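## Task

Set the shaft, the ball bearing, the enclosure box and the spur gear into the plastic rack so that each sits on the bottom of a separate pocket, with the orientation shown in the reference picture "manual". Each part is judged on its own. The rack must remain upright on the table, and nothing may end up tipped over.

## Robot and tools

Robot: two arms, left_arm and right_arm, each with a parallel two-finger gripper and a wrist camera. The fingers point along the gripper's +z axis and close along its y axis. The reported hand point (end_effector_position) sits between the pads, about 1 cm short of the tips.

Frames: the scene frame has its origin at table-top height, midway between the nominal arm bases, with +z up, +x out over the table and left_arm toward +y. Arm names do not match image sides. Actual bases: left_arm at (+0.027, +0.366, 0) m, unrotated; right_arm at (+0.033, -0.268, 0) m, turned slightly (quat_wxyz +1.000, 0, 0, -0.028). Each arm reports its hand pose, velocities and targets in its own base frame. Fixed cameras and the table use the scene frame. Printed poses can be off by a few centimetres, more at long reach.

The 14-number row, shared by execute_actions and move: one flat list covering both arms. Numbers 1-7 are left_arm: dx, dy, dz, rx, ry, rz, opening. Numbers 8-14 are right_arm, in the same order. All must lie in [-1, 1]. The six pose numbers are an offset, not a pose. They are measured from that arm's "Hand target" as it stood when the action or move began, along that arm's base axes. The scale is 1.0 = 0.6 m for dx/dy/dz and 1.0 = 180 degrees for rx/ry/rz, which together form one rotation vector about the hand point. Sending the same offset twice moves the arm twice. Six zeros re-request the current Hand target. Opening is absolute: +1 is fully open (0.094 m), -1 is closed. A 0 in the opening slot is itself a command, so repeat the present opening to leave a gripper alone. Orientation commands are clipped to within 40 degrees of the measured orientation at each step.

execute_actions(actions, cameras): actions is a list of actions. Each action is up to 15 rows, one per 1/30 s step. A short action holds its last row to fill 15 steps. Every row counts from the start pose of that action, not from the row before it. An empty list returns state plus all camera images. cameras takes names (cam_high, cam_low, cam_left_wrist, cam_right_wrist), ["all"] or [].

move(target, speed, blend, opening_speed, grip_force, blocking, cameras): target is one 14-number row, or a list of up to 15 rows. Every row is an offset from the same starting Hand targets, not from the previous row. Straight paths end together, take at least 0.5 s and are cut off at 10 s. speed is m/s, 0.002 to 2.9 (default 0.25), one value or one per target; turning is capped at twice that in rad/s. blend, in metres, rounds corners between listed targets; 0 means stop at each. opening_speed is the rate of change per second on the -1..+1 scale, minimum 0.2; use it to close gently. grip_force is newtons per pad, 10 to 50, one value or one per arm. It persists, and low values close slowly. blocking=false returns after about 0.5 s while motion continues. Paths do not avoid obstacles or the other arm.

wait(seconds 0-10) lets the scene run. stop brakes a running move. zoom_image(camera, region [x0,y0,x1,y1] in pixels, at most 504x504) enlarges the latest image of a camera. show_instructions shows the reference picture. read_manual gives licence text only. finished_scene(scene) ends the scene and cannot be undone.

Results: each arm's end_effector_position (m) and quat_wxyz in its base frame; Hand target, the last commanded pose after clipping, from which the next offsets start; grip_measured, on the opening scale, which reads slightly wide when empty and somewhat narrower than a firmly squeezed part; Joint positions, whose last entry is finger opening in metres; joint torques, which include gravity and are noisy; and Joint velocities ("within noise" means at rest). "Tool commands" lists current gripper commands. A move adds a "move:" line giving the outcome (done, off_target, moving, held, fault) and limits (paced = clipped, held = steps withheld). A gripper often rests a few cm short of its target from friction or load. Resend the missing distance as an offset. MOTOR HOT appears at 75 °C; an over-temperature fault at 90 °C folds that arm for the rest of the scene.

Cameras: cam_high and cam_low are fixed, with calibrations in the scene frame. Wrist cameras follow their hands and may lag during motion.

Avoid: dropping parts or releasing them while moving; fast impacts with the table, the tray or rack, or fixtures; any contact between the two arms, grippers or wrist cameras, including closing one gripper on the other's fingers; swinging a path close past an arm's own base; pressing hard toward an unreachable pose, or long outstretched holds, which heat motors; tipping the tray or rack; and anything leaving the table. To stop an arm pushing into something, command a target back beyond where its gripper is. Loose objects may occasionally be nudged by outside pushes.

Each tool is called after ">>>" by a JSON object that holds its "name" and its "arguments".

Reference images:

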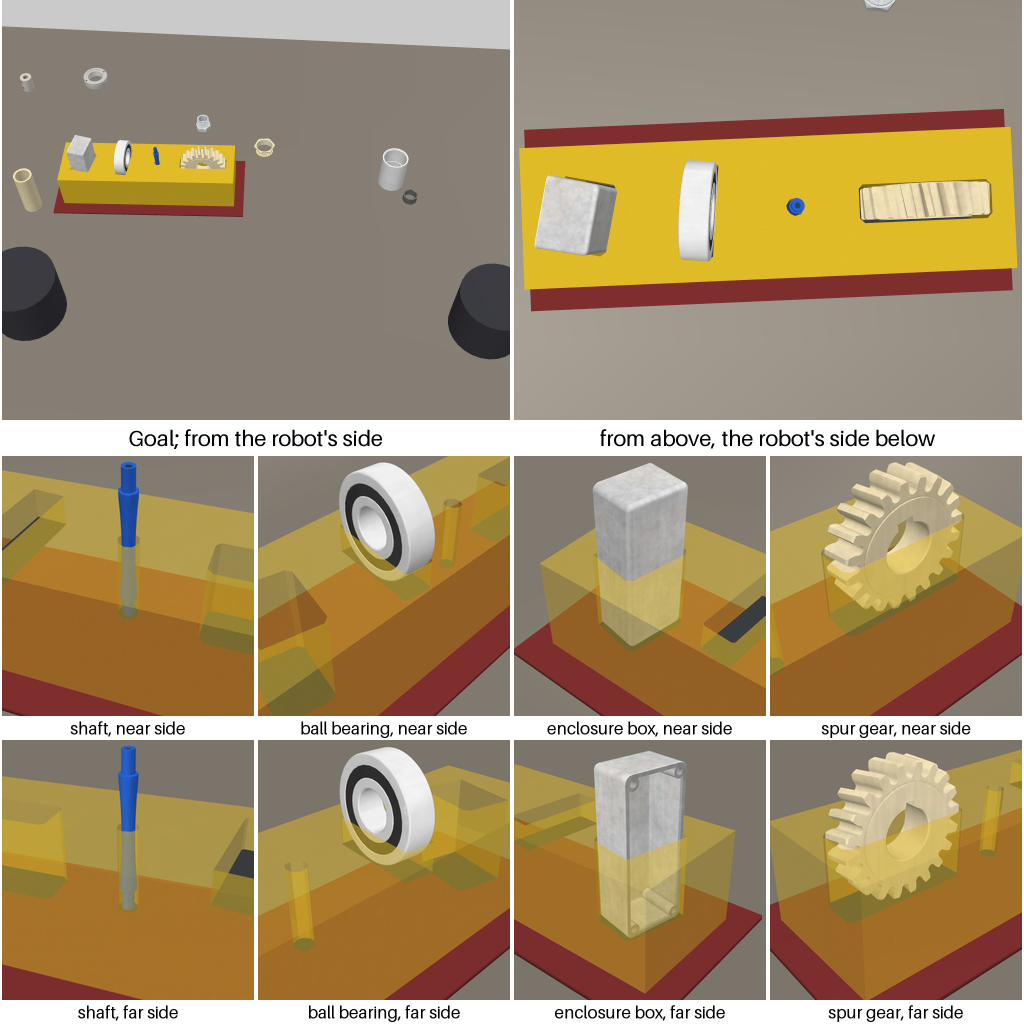

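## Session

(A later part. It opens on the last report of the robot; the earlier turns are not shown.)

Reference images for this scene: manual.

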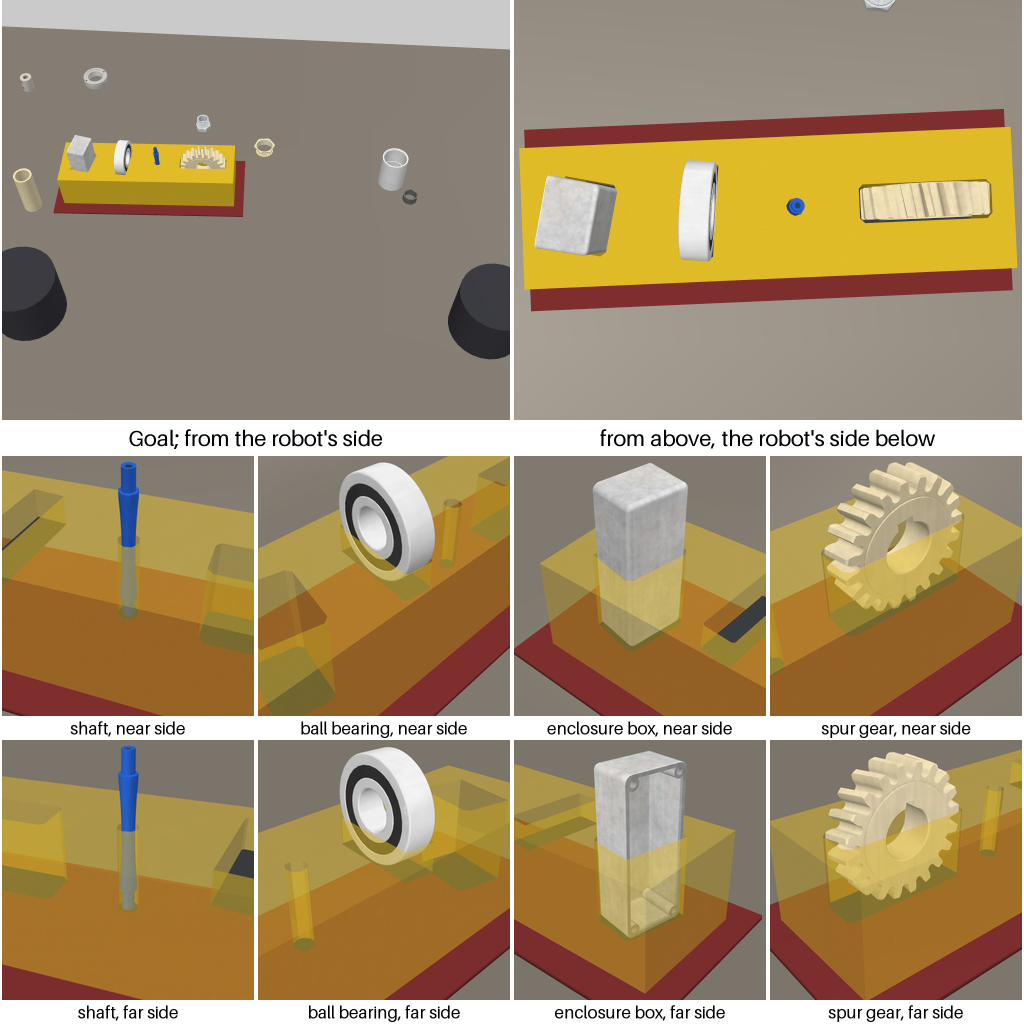

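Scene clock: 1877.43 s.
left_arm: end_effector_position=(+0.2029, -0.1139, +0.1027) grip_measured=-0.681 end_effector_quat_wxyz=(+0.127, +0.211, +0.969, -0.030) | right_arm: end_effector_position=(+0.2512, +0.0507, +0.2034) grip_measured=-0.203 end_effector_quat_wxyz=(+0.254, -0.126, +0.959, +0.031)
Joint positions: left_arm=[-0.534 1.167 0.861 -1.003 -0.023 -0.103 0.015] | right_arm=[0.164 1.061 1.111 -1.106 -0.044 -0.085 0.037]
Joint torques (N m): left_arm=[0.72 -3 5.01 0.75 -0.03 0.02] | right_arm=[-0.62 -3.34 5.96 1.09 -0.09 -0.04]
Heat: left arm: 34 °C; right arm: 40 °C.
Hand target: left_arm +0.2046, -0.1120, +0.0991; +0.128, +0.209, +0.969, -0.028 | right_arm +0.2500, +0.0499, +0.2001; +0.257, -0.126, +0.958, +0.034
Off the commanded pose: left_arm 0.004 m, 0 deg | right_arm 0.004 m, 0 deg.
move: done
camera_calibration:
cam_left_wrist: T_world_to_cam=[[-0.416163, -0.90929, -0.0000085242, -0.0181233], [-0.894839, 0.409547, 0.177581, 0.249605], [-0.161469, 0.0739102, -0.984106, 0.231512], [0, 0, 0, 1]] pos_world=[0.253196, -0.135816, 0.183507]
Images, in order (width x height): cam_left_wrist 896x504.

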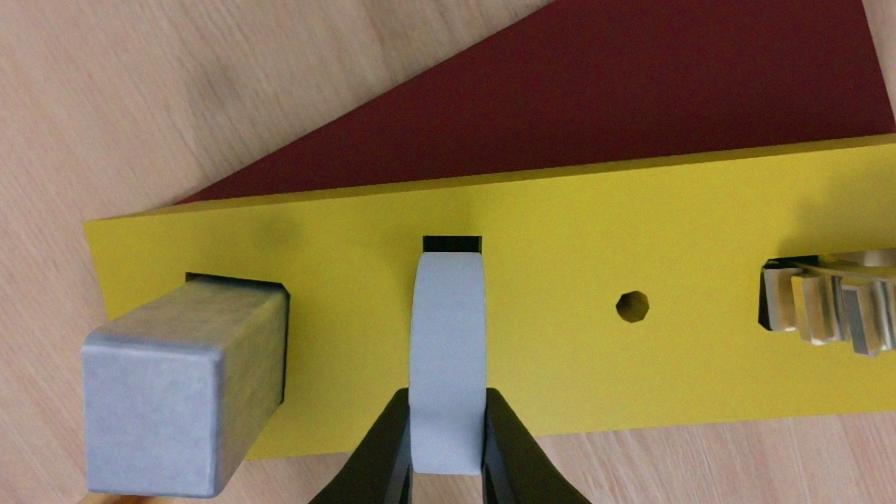

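>>> {"name": "move", "arguments": {"target": [0.003,-0.0013,-0.02,0,0,0,-0.76,0,0,0,0,0,0,-0.2], "speed": 0.03, "cameras": ["cam_left_wrist"]}}

>>> {"name": "zoom_image", "arguments": {"camera": "cam_left_wrist", "region": [370, 180, 530, 270]}}

Scene clock: 1885.23 s.
left_arm: end_effector_position=(+0.2059, -0.1157, +0.0965) grip_measured=-0.681 end_effector_quat_wxyz=(+0.134, +0.211, +0.968, -0.032) | right_arm: end_effector_position=(+0.2512, +0.0507, +0.2034) grip_measured=-0.203 end_effector_quat_wxyz=(+0.254, -0.126, +0.959, +0.031)
Joint positions: left_arm=[-0.534 1.171 0.835 -0.96 -0.023 -0.102 0.015] | right_arm=[0.164 1.061 1.111 -1.106 -0.044 -0.085 0.037]
Joint torques (N m): left_arm=[0.81 -2.15 4.08 0.88 -0.02 0.02] | right_arm=[-0.72 -3.36 5.93 1.11 -0.07 0]
Heat: left arm: 34 °C; right arm: 40 °C.
Hand target: left_arm +0.2064, -0.1128, +0.0871; +0.129, +0.209, +0.969, -0.028 | right_arm +0.2500, +0.0499, +0.2001; +0.257, -0.126, +0.958, +0.034
Off the commanded pose: left_arm 0.010 m, 1 deg | right_arm 0.004 m, 0 deg.
move: done
camera_calibration:
cam_left_wrist: T_world_to_cam=[[-0.417137, -0.908843, 0.00113685, -0.0184126], [-0.896453, 0.411656, 0.164047, 0.255927], [-0.149561, 0.0674111, -0.986452, 0.223114], [0, 0, 0, 1]] pos_world=[0.255116, -0.137128, 0.178128]
Images, in order (width x height): cam_left_wrist 896x504.

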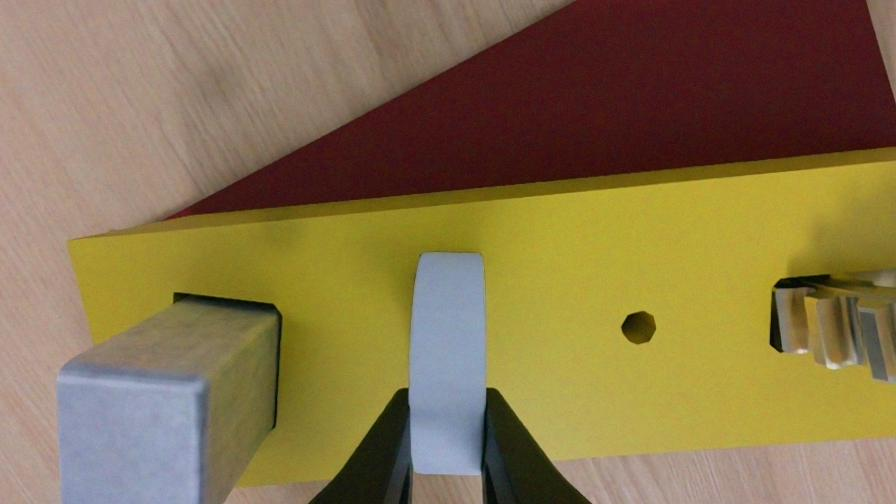

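Scaled by 3.150 from the camera's 896x504 image, which has a finer 1280x720 frame.

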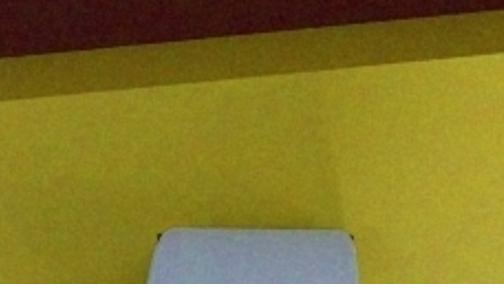

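>>> {"name": "move", "arguments": {"target": [-0.0055,0.0025,0,0,0,0,-0.76,0,0,0,0,0,0,-0.2], "speed": 0.02, "cameras": ["cam_left_wrist","cam_high"]}}

>>> {"name": "zoom_image", "arguments": {"camera": "cam_high", "region": [405, 222, 475, 272]}}

Scene clock: 1893.90 s.
left_arm: end_effector_position=(+0.2056, -0.1155, +0.0964) grip_measured=-0.681 end_effector_quat_wxyz=(+0.136, +0.211, +0.968, -0.032) | right_arm: end_effector_position=(+0.2512, +0.0507, +0.2034) grip_measured=-0.203 end_effector_quat_wxyz=(+0.254, -0.126, +0.959, +0.031)
Joint positions: left_arm=[-0.534 1.165 0.83 -0.957 -0.023 -0.102 0.015] | right_arm=[0.164 1.061 1.111 -1.106 -0.044 -0.085 0.037]
Joint torques (N m): left_arm=[0.64 -2.96 3.79 0.77 -0.03 0] | right_arm=[-0.64 -3.41 5.96 1.11 -0.08 -0.04]
Heat: left arm: 33 °C; right arm: 40 °C.
Hand target: left_arm +0.2031, -0.1113, +0.0871; +0.129, +0.209, +0.969, -0.028 | right_arm +0.2500, +0.0499, +0.2001; +0.257, -0.126, +0.958, +0.034
Off the commanded pose: left_arm 0.011 m, 1 deg | right_arm 0.004 m, 0 deg.
move: off_target (left_arm)
camera_calibration:
cam_left_wrist: T_world_to_cam=[[-0.417099, -0.90886, 0.00158304, -0.0183917], [-0.897049, 0.411957, 0.159984, 0.256131], [-0.146056, 0.0653092, -0.987118, 0.222043], [0, 0, 0, 1]] pos_world=[0.254522, -0.136732, 0.178235]
Images, in order (width x height): cam_high 896x504, cam_left_wrist 896x504.

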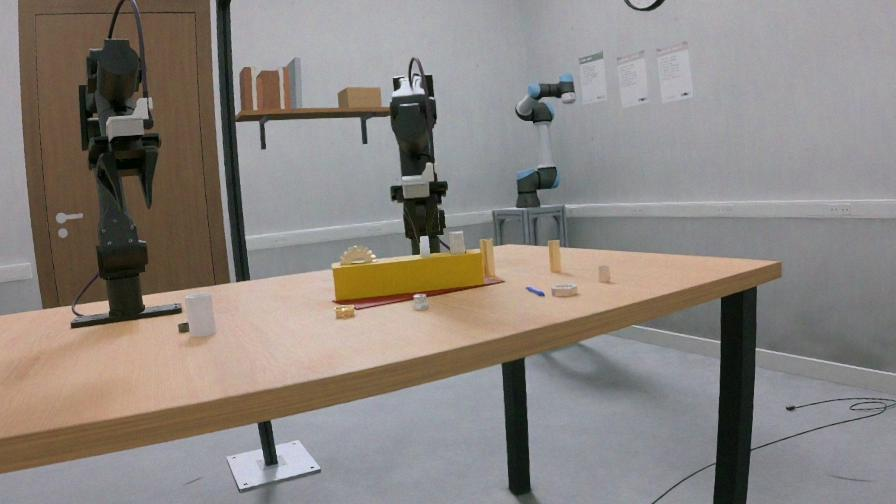

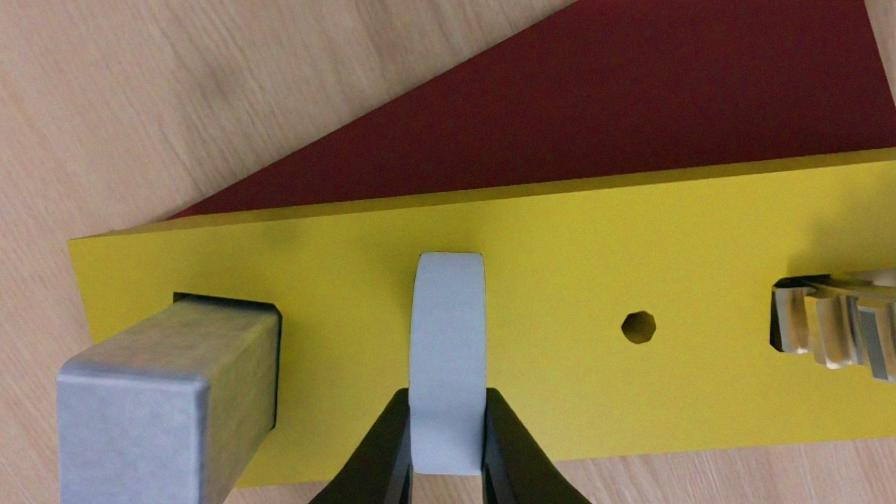

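Scaled by 7.200 from the camera's 896x504 image, which has a finer 1280x720 frame.

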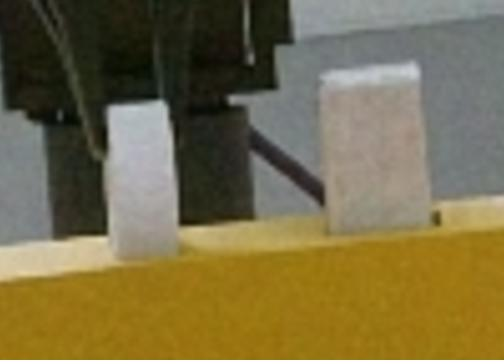

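>>> {"name": "move", "arguments": {"target": [[0,0,0.013,0,0,0,-0.76,0,0,0,0,0,0,-0.2],[0,0,0.013,0,0,0,-0.52,0,0,0,0,0,0,-0.2]], "speed": 0.03, "opening_speed": 0.3, "cameras": ["cam_left_wrist","cam_high"]}}

>>> {"name": "zoom_image", "arguments": {"camera": "cam_high", "region": [405, 222, 475, 272]}}

Scene clock: 1905.50 s.
left_arm: end_effector_position=(+0.2051, -0.1154, +0.0963) grip_measured=-0.522 end_effector_quat_wxyz=(+0.135, +0.211, +0.968, -0.033) | right_arm: end_effector_position=(+0.2512, +0.0507, +0.2034) grip_measured=-0.203 end_effector_quat_wxyz=(+0.254, -0.126, +0.959, +0.031)
Joint positions: left_arm=[-0.534 1.165 0.83 -0.959 -0.023 -0.102 0.022] | right_arm=[0.164 1.061 1.111 -1.106 -0.044 -0.085 0.037]
Joint torques (N m): left_arm=[0.66 -3.21 5.85 0.43 -0.03 0] | right_arm=[-0.62 -3.45 5.93 1.11 -0.1 -0.01]
Heat: left arm: 33 °C; right arm: 40 °C.
Hand target: left_arm +0.2031, -0.1113, +0.0949; +0.129, +0.209, +0.969, -0.028 | right_arm +0.2500, +0.0499, +0.2001; +0.257, -0.126, +0.958, +0.034
Off the commanded pose: left_arm 0.005 m, 1 deg | right_arm 0.004 m, 0 deg.
move: done
camera_calibration:
cam_left_wrist: T_world_to_cam=[[-0.417345, -0.908746, 0.00206288, -0.0185246], [-0.896621, 0.412145, 0.161888, 0.255485], [-0.147965, 0.0657136, -0.986807, 0.222185], [0, 0, 0, 1]] pos_world=[0.254218, -0.136732, 0.177932]
Images, in order (width x height): cam_high 896x504, cam_left_wrist 896x504.

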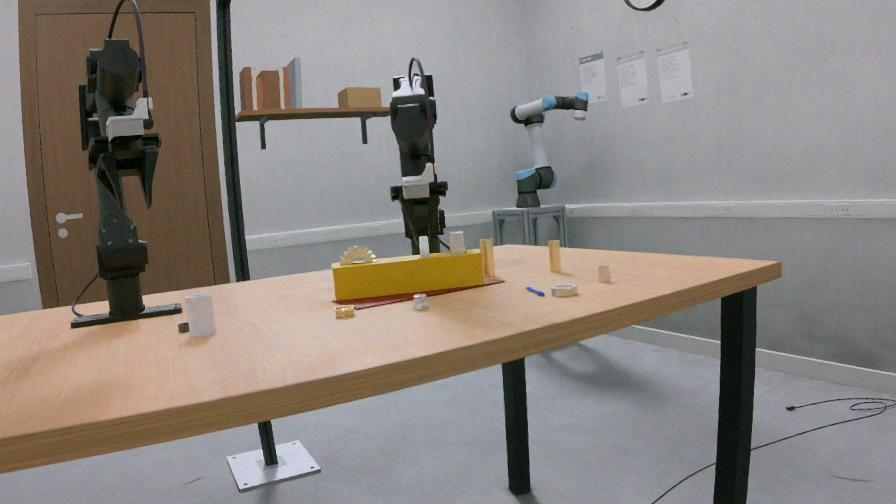

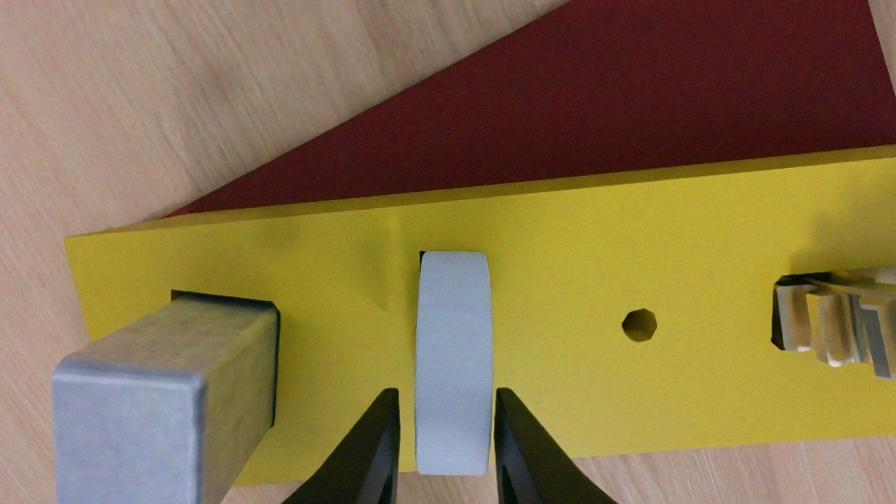

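Scaled by 7.200 from the camera's 896x504 image, which has a finer 1280x720 frame.

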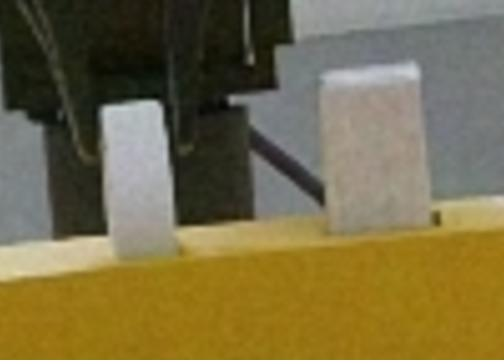

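>>> {"name": "show_instructions", "arguments": {}}

Reference images for this scene: manual.

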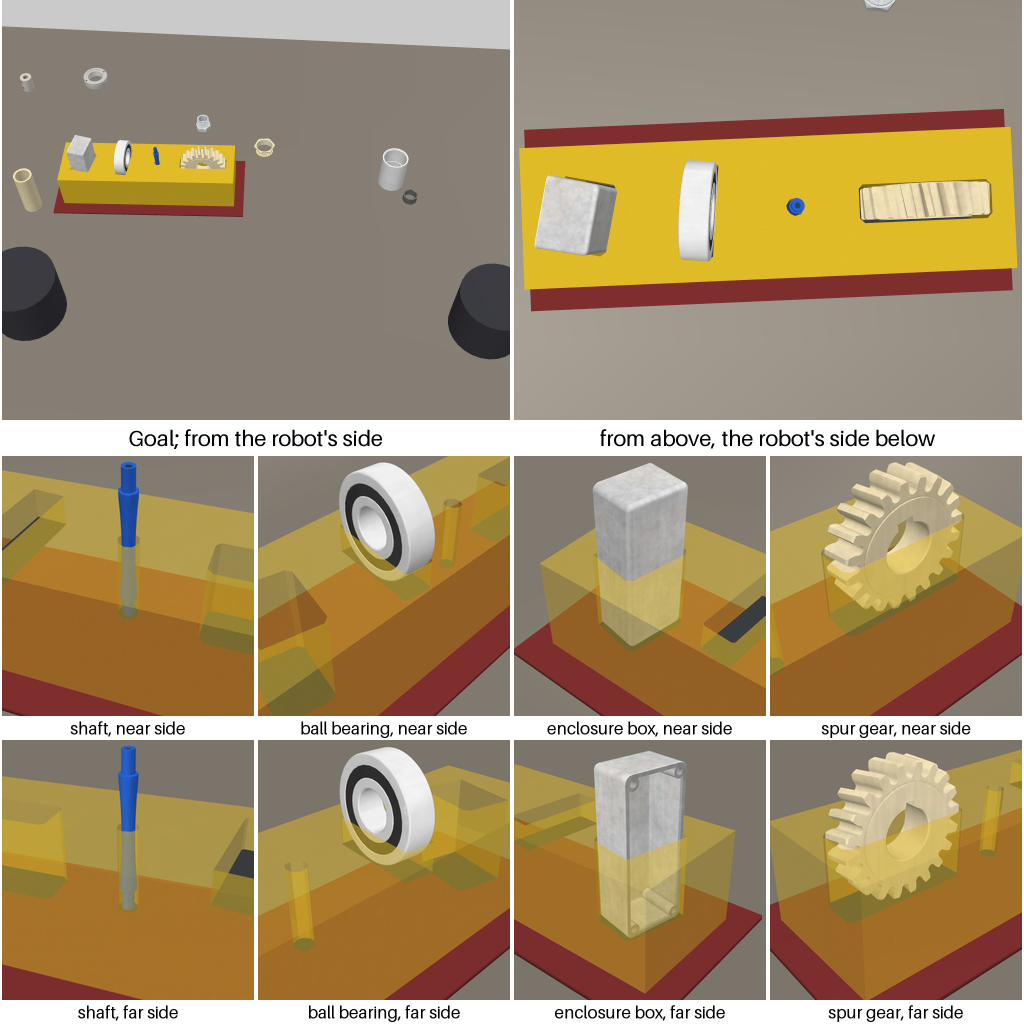

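>>> {"name": "move", "arguments": {"target": [[0,0,0,0,0,0,-0.25,0,0,0,0,0,0,-0.2],[0,0,0.158,0,0,0,-0.25,0,0,0,0,0,0,-0.2],[0.368,0.1215,0.0168,0.0305,0.0784,0.0349,-0.4,-0.0833,0.5293,-0.1585,0.2476,-0.1290,0.4975,-0.8]], "speed": [0.1,0.12,0.3], "blend": [0,0.02,0], "cameras": ["cam_left_wrist","cam_right_wrist","cam_high"]}}

Scene clock: 2148.23 s.
left_arm: end_effector_position=(+0.4222, -0.0421, +0.1083) grip_measured=-0.398 end_effector_quat_wxyz=(+0.007, +0.157, +0.988, -0.003) | right_arm: end_effector_position=(+0.1987, +0.3622, +0.1026) grip_measured=-0.797 end_effector_quat_wxyz=(-0.345, +0.645, -0.469, -0.494)
Joint positions: left_arm=[-0.099 2.173 2.024 -1.407 0.006 0.216 0.028] | right_arm=[0.657 1.834 0.828 0.279 -1.146 -0.663 0.01]
Joint torques (N m): left_arm=[0.53 -11.37 7.3 -0.13 -0.04 0.03] | right_arm=[0.58 -7.1 8.96 1.21 -0.53 -0.09]
Heat: left arm: 36 °C; right arm: 39 °C.
Hand target: left_arm +0.4239, -0.0385, +0.1049; +0.000, +0.157, +0.988, +0.000 | right_arm +0.2000, +0.3675, +0.1050; -0.349, +0.650, -0.456, -0.498
Off the commanded pose: left_arm 0.005 m, 1 deg | right_arm 0.006 m, 2 deg.
move: done
camera_calibration:
cam_left_wrist: T_world_to_cam=[[-0.311495, -0.950247, -0.00105373, 0.0926249], [-0.865709, 0.283325, 0.412643, 0.372301], [-0.391814, 0.129448, -0.910892, 0.358775], [0, 0, 0, 1]] pos_world=[0.49173, -0.0639087, 0.173275]
cam_right_wrist: T_world_to_cam=[[0.943206, 0.330523, -0.033432, -0.302717], [0.192377, -0.625466, -0.756163, 0.302286], [-0.27084, 0.706786, -0.653528, -0.0470428], [0, 0, 0, 1]] pos_world=[0.214631, 0.322374, 0.187713]
Images, in order (width x height): cam_high 896x504, cam_left_wrist 896x504, cam_right_wrist 896x504.

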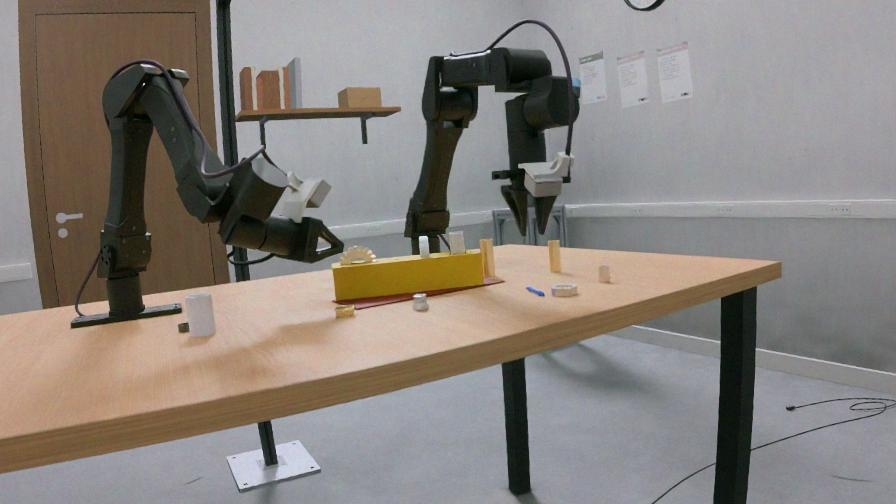

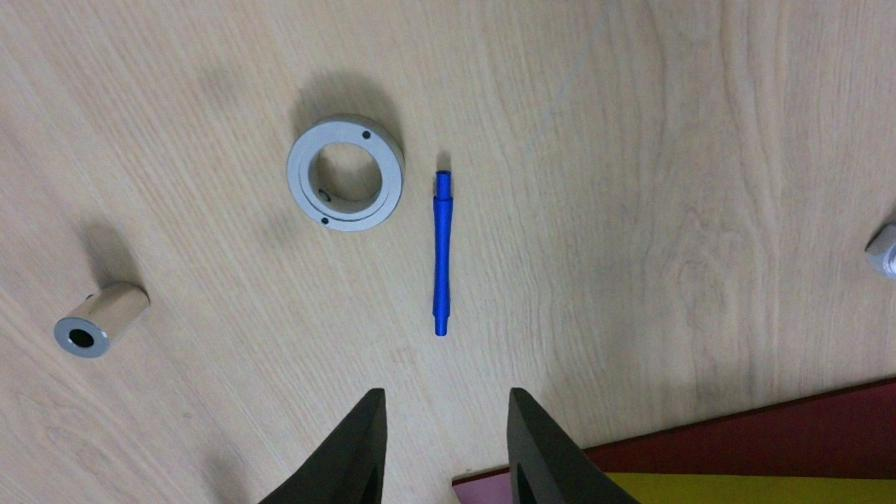

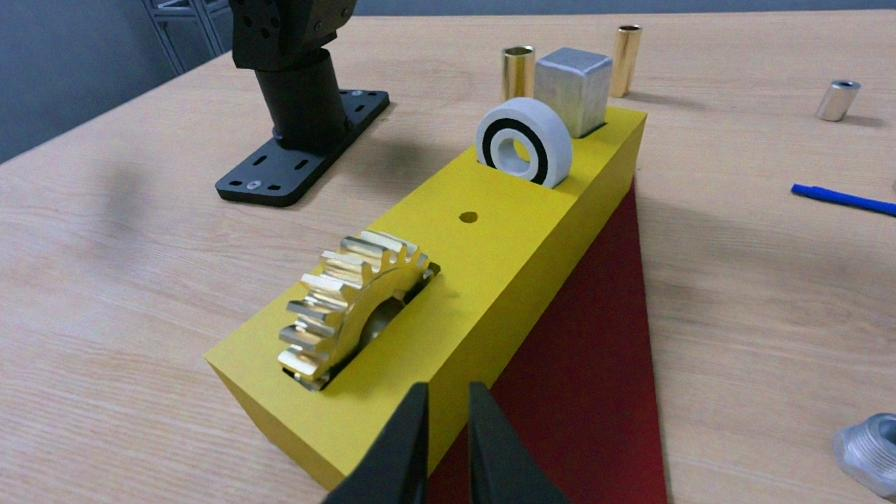

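>>> {"name": "move", "arguments": {"target": [[0,0.0015,-0.1553,0,0,-0.003,-0.5,0,0,0,0,0,0,-0.8],[0,0.0015,-0.1553,0,0,-0.003,-0.95,0,0,0,0,0,0,-0.8]], "speed": 0.12, "opening_speed": 0.8, "cameras": ["cam_left_wrist"]}}

Scene clock: 2164.80 s.
left_arm: end_effector_position=(+0.4237, -0.0421, +0.0211) grip_measured=-0.906 end_effector_quat_wxyz=(+0.005, +0.163, +0.987, -0.002) | right_arm: end_effector_position=(+0.1987, +0.3622, +0.1026) grip_measured=-0.797 end_effector_quat_wxyz=(-0.345, +0.645, -0.469, -0.494)
Joint positions: left_arm=[-0.099 2.213 1.739 -1.087 0.006 0.228 0.004] | right_arm=[0.657 1.834 0.828 0.279 -1.146 -0.663 0.01]
Joint torques (N m): left_arm=[0.7 -11.99 4.88 0.2 -0.04 0.02] | right_arm=[0.58 -7.02 8.94 1.18 -0.52 -0.08]
Heat: left arm: 36 °C; right arm: 39 °C.
Hand target: left_arm +0.4238, -0.0375, +0.0117; +0.000, +0.162, +0.987, +0.000 | right_arm +0.2000, +0.3675, +0.1050; -0.349, +0.650, -0.456, -0.498
Off the commanded pose: left_arm 0.010 m, 1 deg | right_arm 0.006 m, 2 deg.
move: done
camera_calibration:
cam_left_wrist: T_world_to_cam=[[-0.322312, -0.946633, -0.000479059, 0.0975886], [-0.860564, 0.292796, 0.416773, 0.407833], [-0.394391, 0.134743, -0.90901, 0.281182], [0, 0, 0, 1]] pos_world=[0.493316, -0.0649185, 0.08567]
Images, in order (width x height): cam_left_wrist 896x504.

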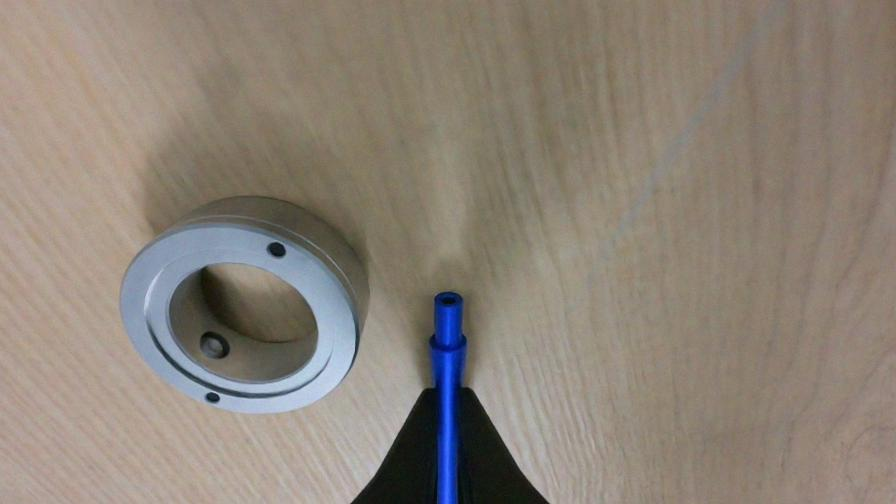

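>>> {"name": "move", "arguments": {"target": [[0,0,0,0,0,0,-0.6,0,0,0,0,0,0,-0.8],[0,0,-0.014,0,0,0,-0.6,0,0,0,0,0,0,-0.8],[0,0,-0.014,0,0,0,-0.95,0,0,0,0,0,0,-0.8]], "speed": 0.06, "opening_speed": 0.8, "cameras": ["cam_left_wrist"]}}

Scene clock: 2174.27 s.
left_arm: end_effector_position=(+0.4260, -0.0424, +0.0174) grip_measured=-0.875 end_effector_quat_wxyz=(+0.012, +0.163, +0.987, -0.002) | right_arm: end_effector_position=(+0.1987, +0.3622, +0.1026) grip_measured=-0.797 end_effector_quat_wxyz=(-0.345, +0.645, -0.469, -0.494)
Joint positions: left_arm=[-0.099 2.213 1.724 -1.059 0.006 0.228 0.006] | right_arm=[0.657 1.834 0.828 0.279 -1.146 -0.663 0.01]
Joint torques (N m): left_arm=[0.69 -11.22 4.55 0.23 -0.03 0.02] | right_arm=[0.51 -7.08 8.96 1.17 -0.51 -0.08]
Heat: left arm: 35 °C; right arm: 39 °C.
Hand target: left_arm +0.4238, -0.0375, +0.0033; +0.000, +0.162, +0.987, +0.000 | right_arm +0.2000, +0.3675, +0.1050; -0.349, +0.650, -0.456, -0.498
Off the commanded pose: left_arm 0.015 m, 1 deg | right_arm 0.006 m, 2 deg.
move: off_target (left_arm); target 3's new opening was sent with left_arm's hand 0.015 m and 1 deg from that target
camera_calibration:
cam_left_wrist: T_world_to_cam=[[-0.32269, -0.946498, -0.00345524, 0.0983925], [-0.865772, 0.293689, 0.405199, 0.413805], [-0.382506, 0.133745, -0.914222, 0.273804], [0, 0, 0, 1]] pos_world=[0.494742, -0.0650215, 0.0829839]
Images, in order (width x height): cam_left_wrist 896x504.

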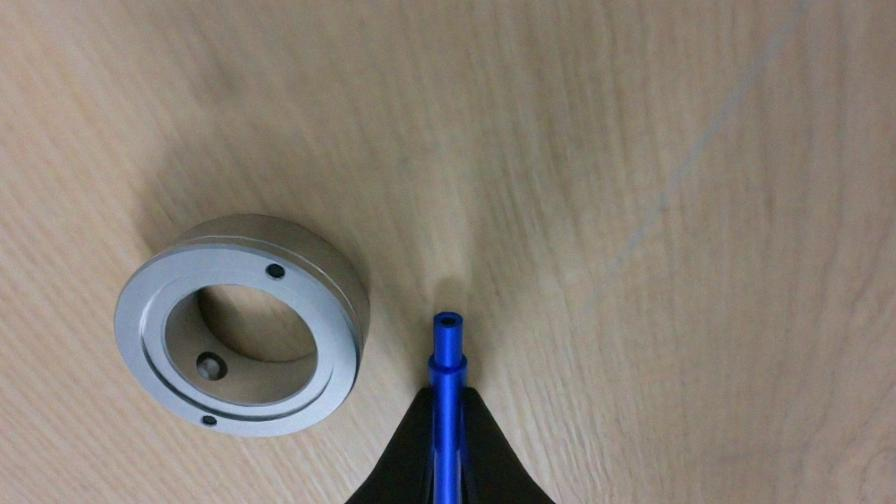

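>>> {"name": "move", "arguments": {"target": [[0,0,0.17,-0.0232,-0.0684,0,-0.95,0,0,0,0,0,0,-0.8],[-0.4147,0.3875,0.1945,0.003,-0.0114,0.3698,-0.95,0,0,0,0,0,0,-0.8],[-0.4147,0.3875,0.050,0.003,-0.0114,0.3698,-0.95,0,0,0,0,0,0,-0.8]], "speed": [0.12,0.3,0.12], "blend": [0.03,0.03,0], "cameras": ["cam_left_wrist","cam_high"]}}

Scene clock: 2198.30 s.
left_arm: end_effector_position=(+0.1767, +0.1934, +0.0380) grip_measured=-0.875 end_effector_quat_wxyz=(+0.018, -0.407, +0.913, +0.005) | right_arm: end_effector_position=(+0.1987, +0.3622, +0.1026) grip_measured=-0.797 end_effector_quat_wxyz=(-0.345, +0.645, -0.469, -0.494)
Joint positions: left_arm=[0.83 1.567 0.944 -0.911 0.005 -0.008 0.006] | right_arm=[0.657 1.834 0.828 0.279 -1.146 -0.663 0.01]
Joint torques (N m): left_arm=[0.43 -5.76 4.57 0.26 -0.03 0.03] | right_arm=[0.59 -7.01 8.84 1.19 -0.51 -0.08]
Heat: left arm: 34 °C; right arm: 38 °C.
Hand target: left_arm +0.1750, +0.1950, +0.0333; +0.016, -0.406, +0.913, +0.007 | right_arm +0.2000, +0.3675, +0.1050; -0.349, +0.650, -0.456, -0.498
Off the commanded pose: left_arm 0.005 m, 0 deg | right_arm 0.006 m, 2 deg.
move: done
camera_calibration:
cam_left_wrist: T_world_to_cam=[[0.742469, -0.669879, 0.0013547, -0.000726462], [-0.616488, -0.682498, 0.392605, 0.265636], [-0.262073, -0.292332, -0.919706, 0.227125], [0, 0, 0, 1]] pos_world=[0.223824, 0.247205, 0.1046]
Images, in order (width x height): cam_high 896x504, cam_left_wrist 896x504.

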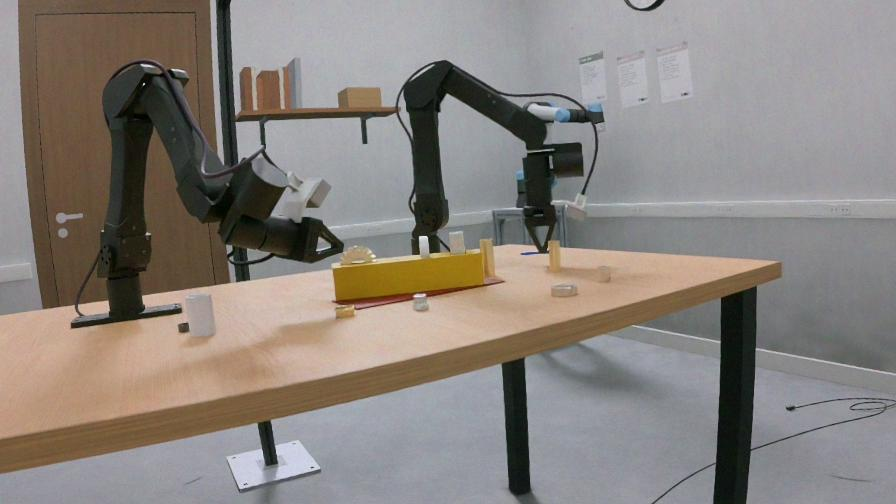

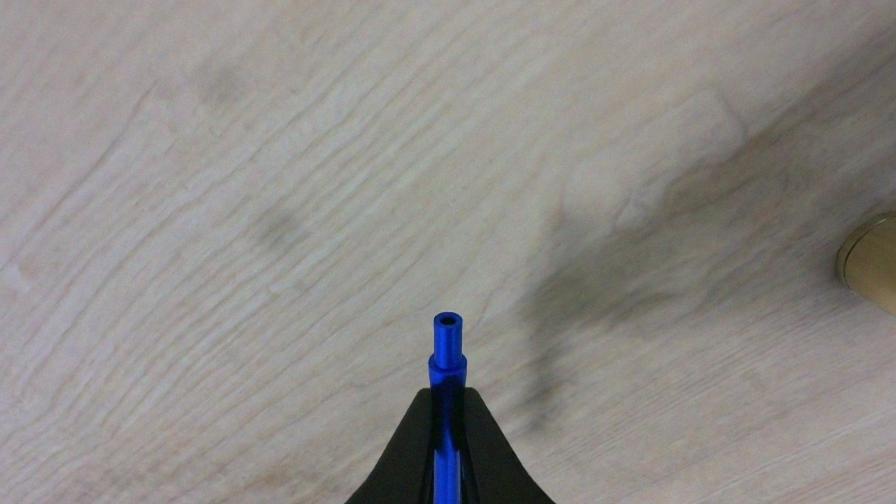

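>>> {"name": "move", "arguments": {"target": [0,0,-0.027,0,0,0,-0.95,0,0,0,0,0,0,-0.8], "speed": 0.06}}

>>> {"name": "move", "arguments": {"target": [0,0,-0.008,0,0,0,-0.95,0,0,0,0,0,0,-0.8], "speed": 0.04, "cameras": ["cam_high"]}}

>>> {"name": "zoom_image", "arguments": {"camera": "cam_high", "region": [490, 210, 590, 290]}}

Scene clock: 2204.27 s.
left_arm: end_effector_position=(+0.1773, +0.1941, +0.0227) grip_measured=-0.875 end_effector_quat_wxyz=(+0.020, -0.407, +0.913, +0.006) | right_arm: end_effector_position=(+0.1987, +0.3622, +0.1026) grip_measured=-0.797 end_effector_quat_wxyz=(-0.345, +0.645, -0.469, -0.494)
Joint positions: left_arm=[0.83 1.592 0.903 -0.841 0.005 -0.008 0.006] | right_arm=[0.657 1.834 0.828 0.279 -1.146 -0.663 0.01]
Joint torques (N m): left_arm=[0.42 -5.7 4.33 0.29 -0.04 0.03] | right_arm=[0.57 -7.1 9.01 1.2 -0.52 -0.08]
Heat: left arm: 34 °C; right arm: 38 °C.
Hand target: left_arm +0.1750, +0.1949, +0.0171; +0.016, -0.406, +0.913, +0.007 | right_arm +0.2000, +0.3675, +0.1050; -0.349, +0.650, -0.456, -0.498
Off the commanded pose: left_arm 0.006 m, 0 deg | right_arm 0.006 m, 2 deg.
move: done

Scene clock: 2205.17 s.
left_arm: end_effector_position=(+0.1776, +0.1945, +0.0182) grip_measured=-0.875 end_effector_quat_wxyz=(+0.020, -0.407, +0.913, +0.006) | right_arm: end_effector_position=(+0.1987, +0.3622, +0.1026) grip_measured=-0.797 end_effector_quat_wxyz=(-0.345, +0.645, -0.469, -0.494)
Joint positions: left_arm=[0.83 1.601 0.892 -0.82 0.005 -0.008 0.006] | right_arm=[0.657 1.834 0.828 0.279 -1.146 -0.663 0.01]
Joint torques (N m): left_arm=[0.42 -5.68 4.25 0.29 -0.03 0.02] | right_arm=[0.55 -7.12 8.96 1.2 -0.52 -0.1]
Heat: left arm: 34 °C; right arm: 38 °C.
Hand target: left_arm +0.1750, +0.1950, +0.0124; +0.016, -0.406, +0.913, +0.007 | right_arm +0.2000, +0.3675, +0.1050; -0.349, +0.650, -0.456, -0.498
Off the commanded pose: left_arm 0.007 m, 1 deg | right_arm 0.006 m, 2 deg.
move: done
Images, in order (width x height): cam_high 896x504.

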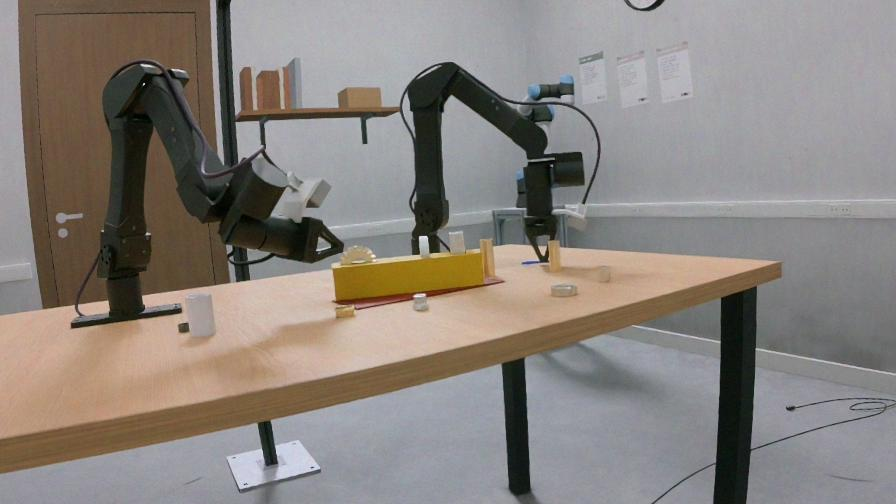

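Scaled by 5.040 from the camera's 896x504 image, which has a finer 1280x720 frame.

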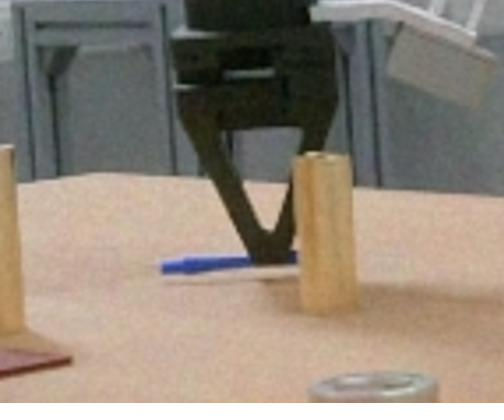

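>>> {"name": "move", "arguments": {"target": [0,0,-0.0075,0,0,0,-0.95,0,0,0,0,0,0,-0.8], "speed": 0.04}}

>>> {"name": "move", "arguments": {"target": [0,0,-0.006,0,0,0,-0.95,0,0,0,0,0,0,-0.8], "speed": 0.04}}

Scene clock: 2210.27 s.
left_arm: end_effector_position=(+0.1773, +0.1941, +0.0149) grip_measured=-0.875 end_effector_quat_wxyz=(+0.019, -0.407, +0.913, +0.006) | right_arm: end_effector_position=(+0.1987, +0.3622, +0.1026) grip_measured=-0.797 end_effector_quat_wxyz=(-0.345, +0.645, -0.469, -0.494)
Joint positions: left_arm=[0.83 1.607 0.884 -0.807 0.005 -0.008 0.006] | right_arm=[0.657 1.834 0.828 0.279 -1.146 -0.663 0.01]
Joint torques (N m): left_arm=[0.42 -5.46 4.04 0.38 -0.03 0.02] | right_arm=[0.49 -7.05 8.98 1.22 -0.53 -0.08]
Heat: left arm: 34 °C; right arm: 39 °C.
Hand target: left_arm +0.1750, +0.1950, +0.0078; +0.016, -0.407, +0.913, +0.007 | right_arm +0.2000, +0.3675, +0.1050; -0.349, +0.650, -0.456, -0.498
Off the commanded pose: left_arm 0.007 m, 0 deg | right_arm 0.006 m, 2 deg.
move: done

Scene clock: 2210.97 s.
left_arm: end_effector_position=(+0.1773, +0.1941, +0.0145) grip_measured=-0.875 end_effector_quat_wxyz=(+0.020, -0.407, +0.913, +0.006) | right_arm: end_effector_position=(+0.1987, +0.3622, +0.1026) grip_measured=-0.797 end_effector_quat_wxyz=(-0.345, +0.645, -0.469, -0.494)
Joint positions: left_arm=[0.83 1.607 0.882 -0.805 0.005 -0.008 0.006] | right_arm=[0.657 1.834 0.828 0.279 -1.146 -0.663 0.01]
Joint torques (N m): left_arm=[0.43 -4.88 3.55 0.52 -0.04 0.02] | right_arm=[0.53 -7.08 8.88 1.17 -0.53 -0.07]
Heat: left arm: 34 °C; right arm: 39 °C.
Hand target: left_arm +0.1750, +0.1949, +0.0042; +0.016, -0.407, +0.913, +0.007 | right_arm +0.2000, +0.3675, +0.1050; -0.349, +0.650, -0.456, -0.498
Off the commanded pose: left_arm 0.011 m, 0 deg | right_arm 0.006 m, 2 deg.
move: off_target (left_arm)

>>> {"name": "move", "arguments": {"target": [[0,0,0.0167,0,0,0,-0.95,0,0,0,0,0,0,-0.8],[0,0,0.0167,0,0,0,-0.6,0,0,0,0,0,0,-0.8],[0,0,0.06,0,0,0,-0.6,0,0,0,0,0,0,-0.8],[0.004,0.0044,0.055,-0.0826,0.0743,0,-0.6,0,0,0,0,0,0,-0.8],[0.004,0.0044,0.022,-0.0826,0.0743,0,-0.6,0,0,0,0,0,0,-0.8]], "speed": [0.05,0.05,0.1,0.25,0.08], "opening_speed": 0.6, "cameras": ["cam_left_wrist"]}}

Scene clock: 2281.10 s.
left_arm: end_effector_position=(+0.1795, +0.1965, +0.0245) grip_measured=-0.602 end_effector_quat_wxyz=(-0.139, -0.402, +0.903, -0.063) | right_arm: end_effector_position=(+0.1987, +0.3622, +0.1026) grip_measured=-0.797 end_effector_quat_wxyz=(-0.345, +0.645, -0.469, -0.494)
Joint positions: left_arm=[0.83 1.925 1.265 -1.217 0.005 -0.007 0.019] | right_arm=[0.657 1.834 0.828 0.279 -1.146 -0.663 0.01]
Joint torques (N m): left_arm=[0.47 -8.28 3.96 -0.46 -0.02 0.03] | right_arm=[0.61 -7.06 8.94 1.18 -0.51 -0.07]
Heat: left arm: 33 °C; right arm: 39 °C.
Hand target: left_arm +0.1774, +0.1976, +0.0174; -0.143, -0.401, +0.902, -0.064 | right_arm +0.2000, +0.3675, +0.1050; -0.349, +0.650, -0.456, -0.498
Off the commanded pose: left_arm 0.007 m, 0 deg | right_arm 0.006 m, 2 deg.
move: done
camera_calibration:
cam_left_wrist: T_world_to_cam=[[0.742013, -0.670385, -0.000732051, -0.000419552], [-0.491442, -0.544692, 0.679555, 0.218253], [-0.455962, -0.503879, -0.733624, 0.288082], [0, 0, 0, 1]] pos_world=[0.238924, 0.263758, 0.0630291]
Images, in order (width x height): cam_left_wrist 896x504.

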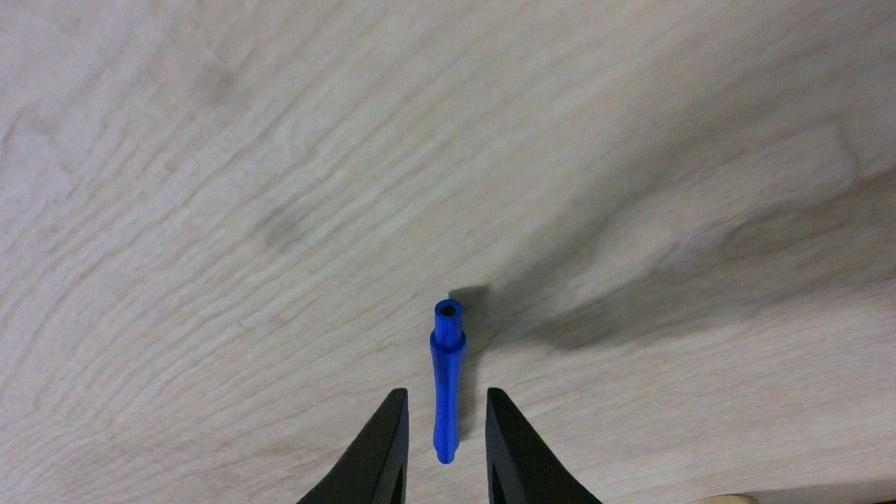

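>>> {"name": "move", "arguments": {"target": [[0.0067,0.0073,-0.013,0,0,0,-0.6,0,0,0,0,0,0,-0.8],[0.0067,0.0073,-0.022,0,0,0,-0.6,0,0,0,0,0,0,-0.8]], "speed": 0.05, "cameras": ["cam_left_wrist"]}}

Scene clock: 2291.73 s.
left_arm: end_effector_position=(+0.1820, +0.1992, +0.0129) grip_measured=-0.602 end_effector_quat_wxyz=(-0.142, -0.402, +0.902, -0.064) | right_arm: end_effector_position=(+0.1987, +0.3622, +0.1026) grip_measured=-0.797 end_effector_quat_wxyz=(-0.345, +0.645, -0.469, -0.494)
Joint positions: left_arm=[0.83 1.962 1.265 -1.186 0.005 -0.007 0.019] | right_arm=[0.657 1.834 0.828 0.279 -1.146 -0.663 0.01]
Joint torques (N m): left_arm=[0.46 -8.1 4.11 -0.36 -0.02 0.02] | right_arm=[0.62 -6.99 8.96 1.18 -0.53 -0.1]
Heat: left arm: 33 °C; right arm: 39 °C.
Hand target: left_arm +0.1814, +0.2020, +0.0042; -0.143, -0.401, +0.902, -0.064 | right_arm +0.2000, +0.3675, +0.1050; -0.349, +0.650, -0.456, -0.498
Off the commanded pose: left_arm 0.009 m, 0 deg | right_arm 0.006 m, 2 deg.
move: done
camera_calibration:
cam_left_wrist: T_world_to_cam=[[0.741801, -0.67062, -0.000652354, -0.000378193], [-0.488855, -0.541408, 0.684031, 0.227645], [-0.459078, -0.507095, -0.729453, 0.283284], [0, 0, 0, 1]] pos_world=[0.241615, 0.266647, 0.0509267]
Images, in order (width x height): cam_left_wrist 896x504.

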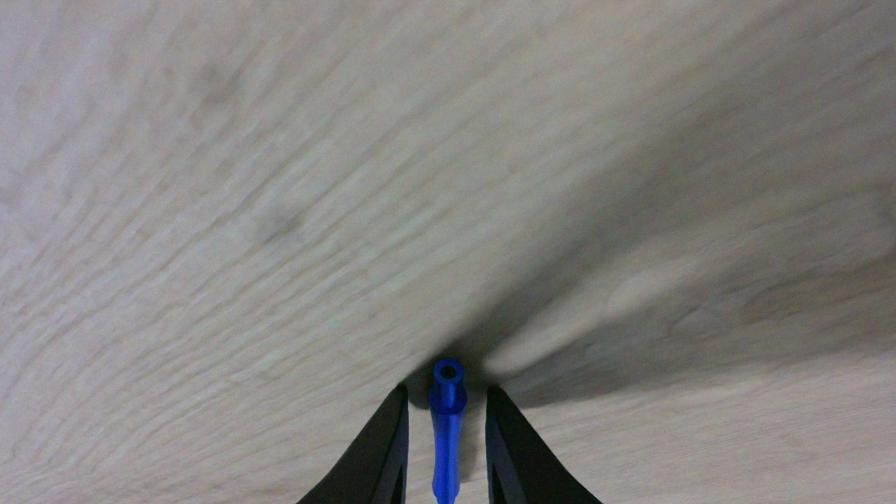

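>>> {"name": "move", "arguments": {"target": [[0.001,0.001,0,0,0,0,-0.95,0,0,0,0,0,0,-0.8]], "speed": 0.05, "opening_speed": 0.8, "cameras": ["cam_left_wrist"]}}

Scene clock: 2297.03 s.
left_arm: end_effector_position=(+0.1822, +0.1990, +0.0129) grip_measured=-0.852 end_effector_quat_wxyz=(-0.141, -0.402, +0.902, -0.065) | right_arm: end_effector_position=(+0.1987, +0.3622, +0.1026) grip_measured=-0.797 end_effector_quat_wxyz=(-0.345, +0.645, -0.469, -0.494)
Joint positions: left_arm=[0.83 1.962 1.265 -1.186 0.006 -0.006 0.007] | right_arm=[0.657 1.834 0.828 0.279 -1.146 -0.663 0.01]
Joint torques (N m): left_arm=[0.44 -7.84 4.38 -0.38 -0.04 0.01] | right_arm=[0.59 -6.97 8.83 1.19 -0.51 -0.07]
Heat: left arm: 32 °C; right arm: 39 °C.
Hand target: left_arm +0.1820, +0.2026, +0.0042; -0.143, -0.401, +0.902, -0.064 | right_arm +0.2000, +0.3675, +0.1050; -0.349, +0.650, -0.456, -0.498
Off the commanded pose: left_arm 0.009 m, 0 deg | right_arm 0.006 m, 2 deg.
move: done
camera_calibration:
cam_left_wrist: T_world_to_cam=[[0.741626, -0.670813, 0.00104227, -0.000657541], [-0.489868, -0.540518, 0.68401, 0.227643], [-0.458279, -0.507791, -0.729472, 0.283268], [0, 0, 0, 1]] pos_world=[0.241818, 0.266445, 0.0509268]
Images, in order (width x height): cam_left_wrist 896x504.

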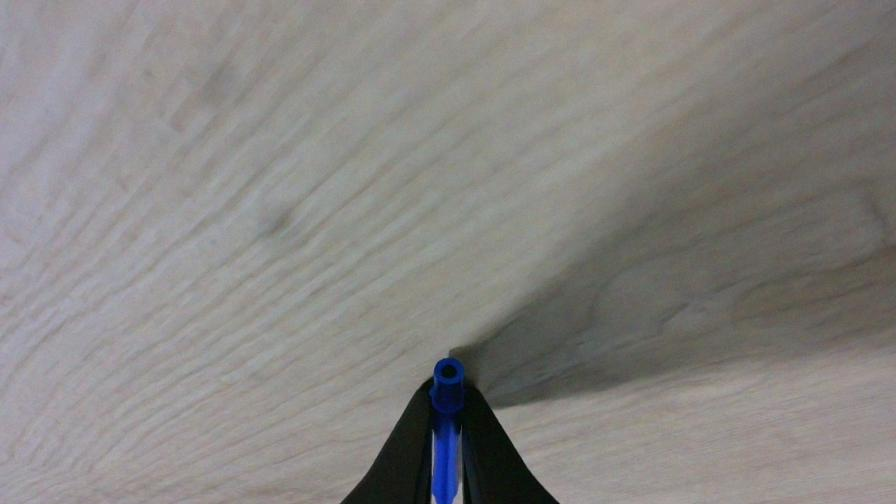

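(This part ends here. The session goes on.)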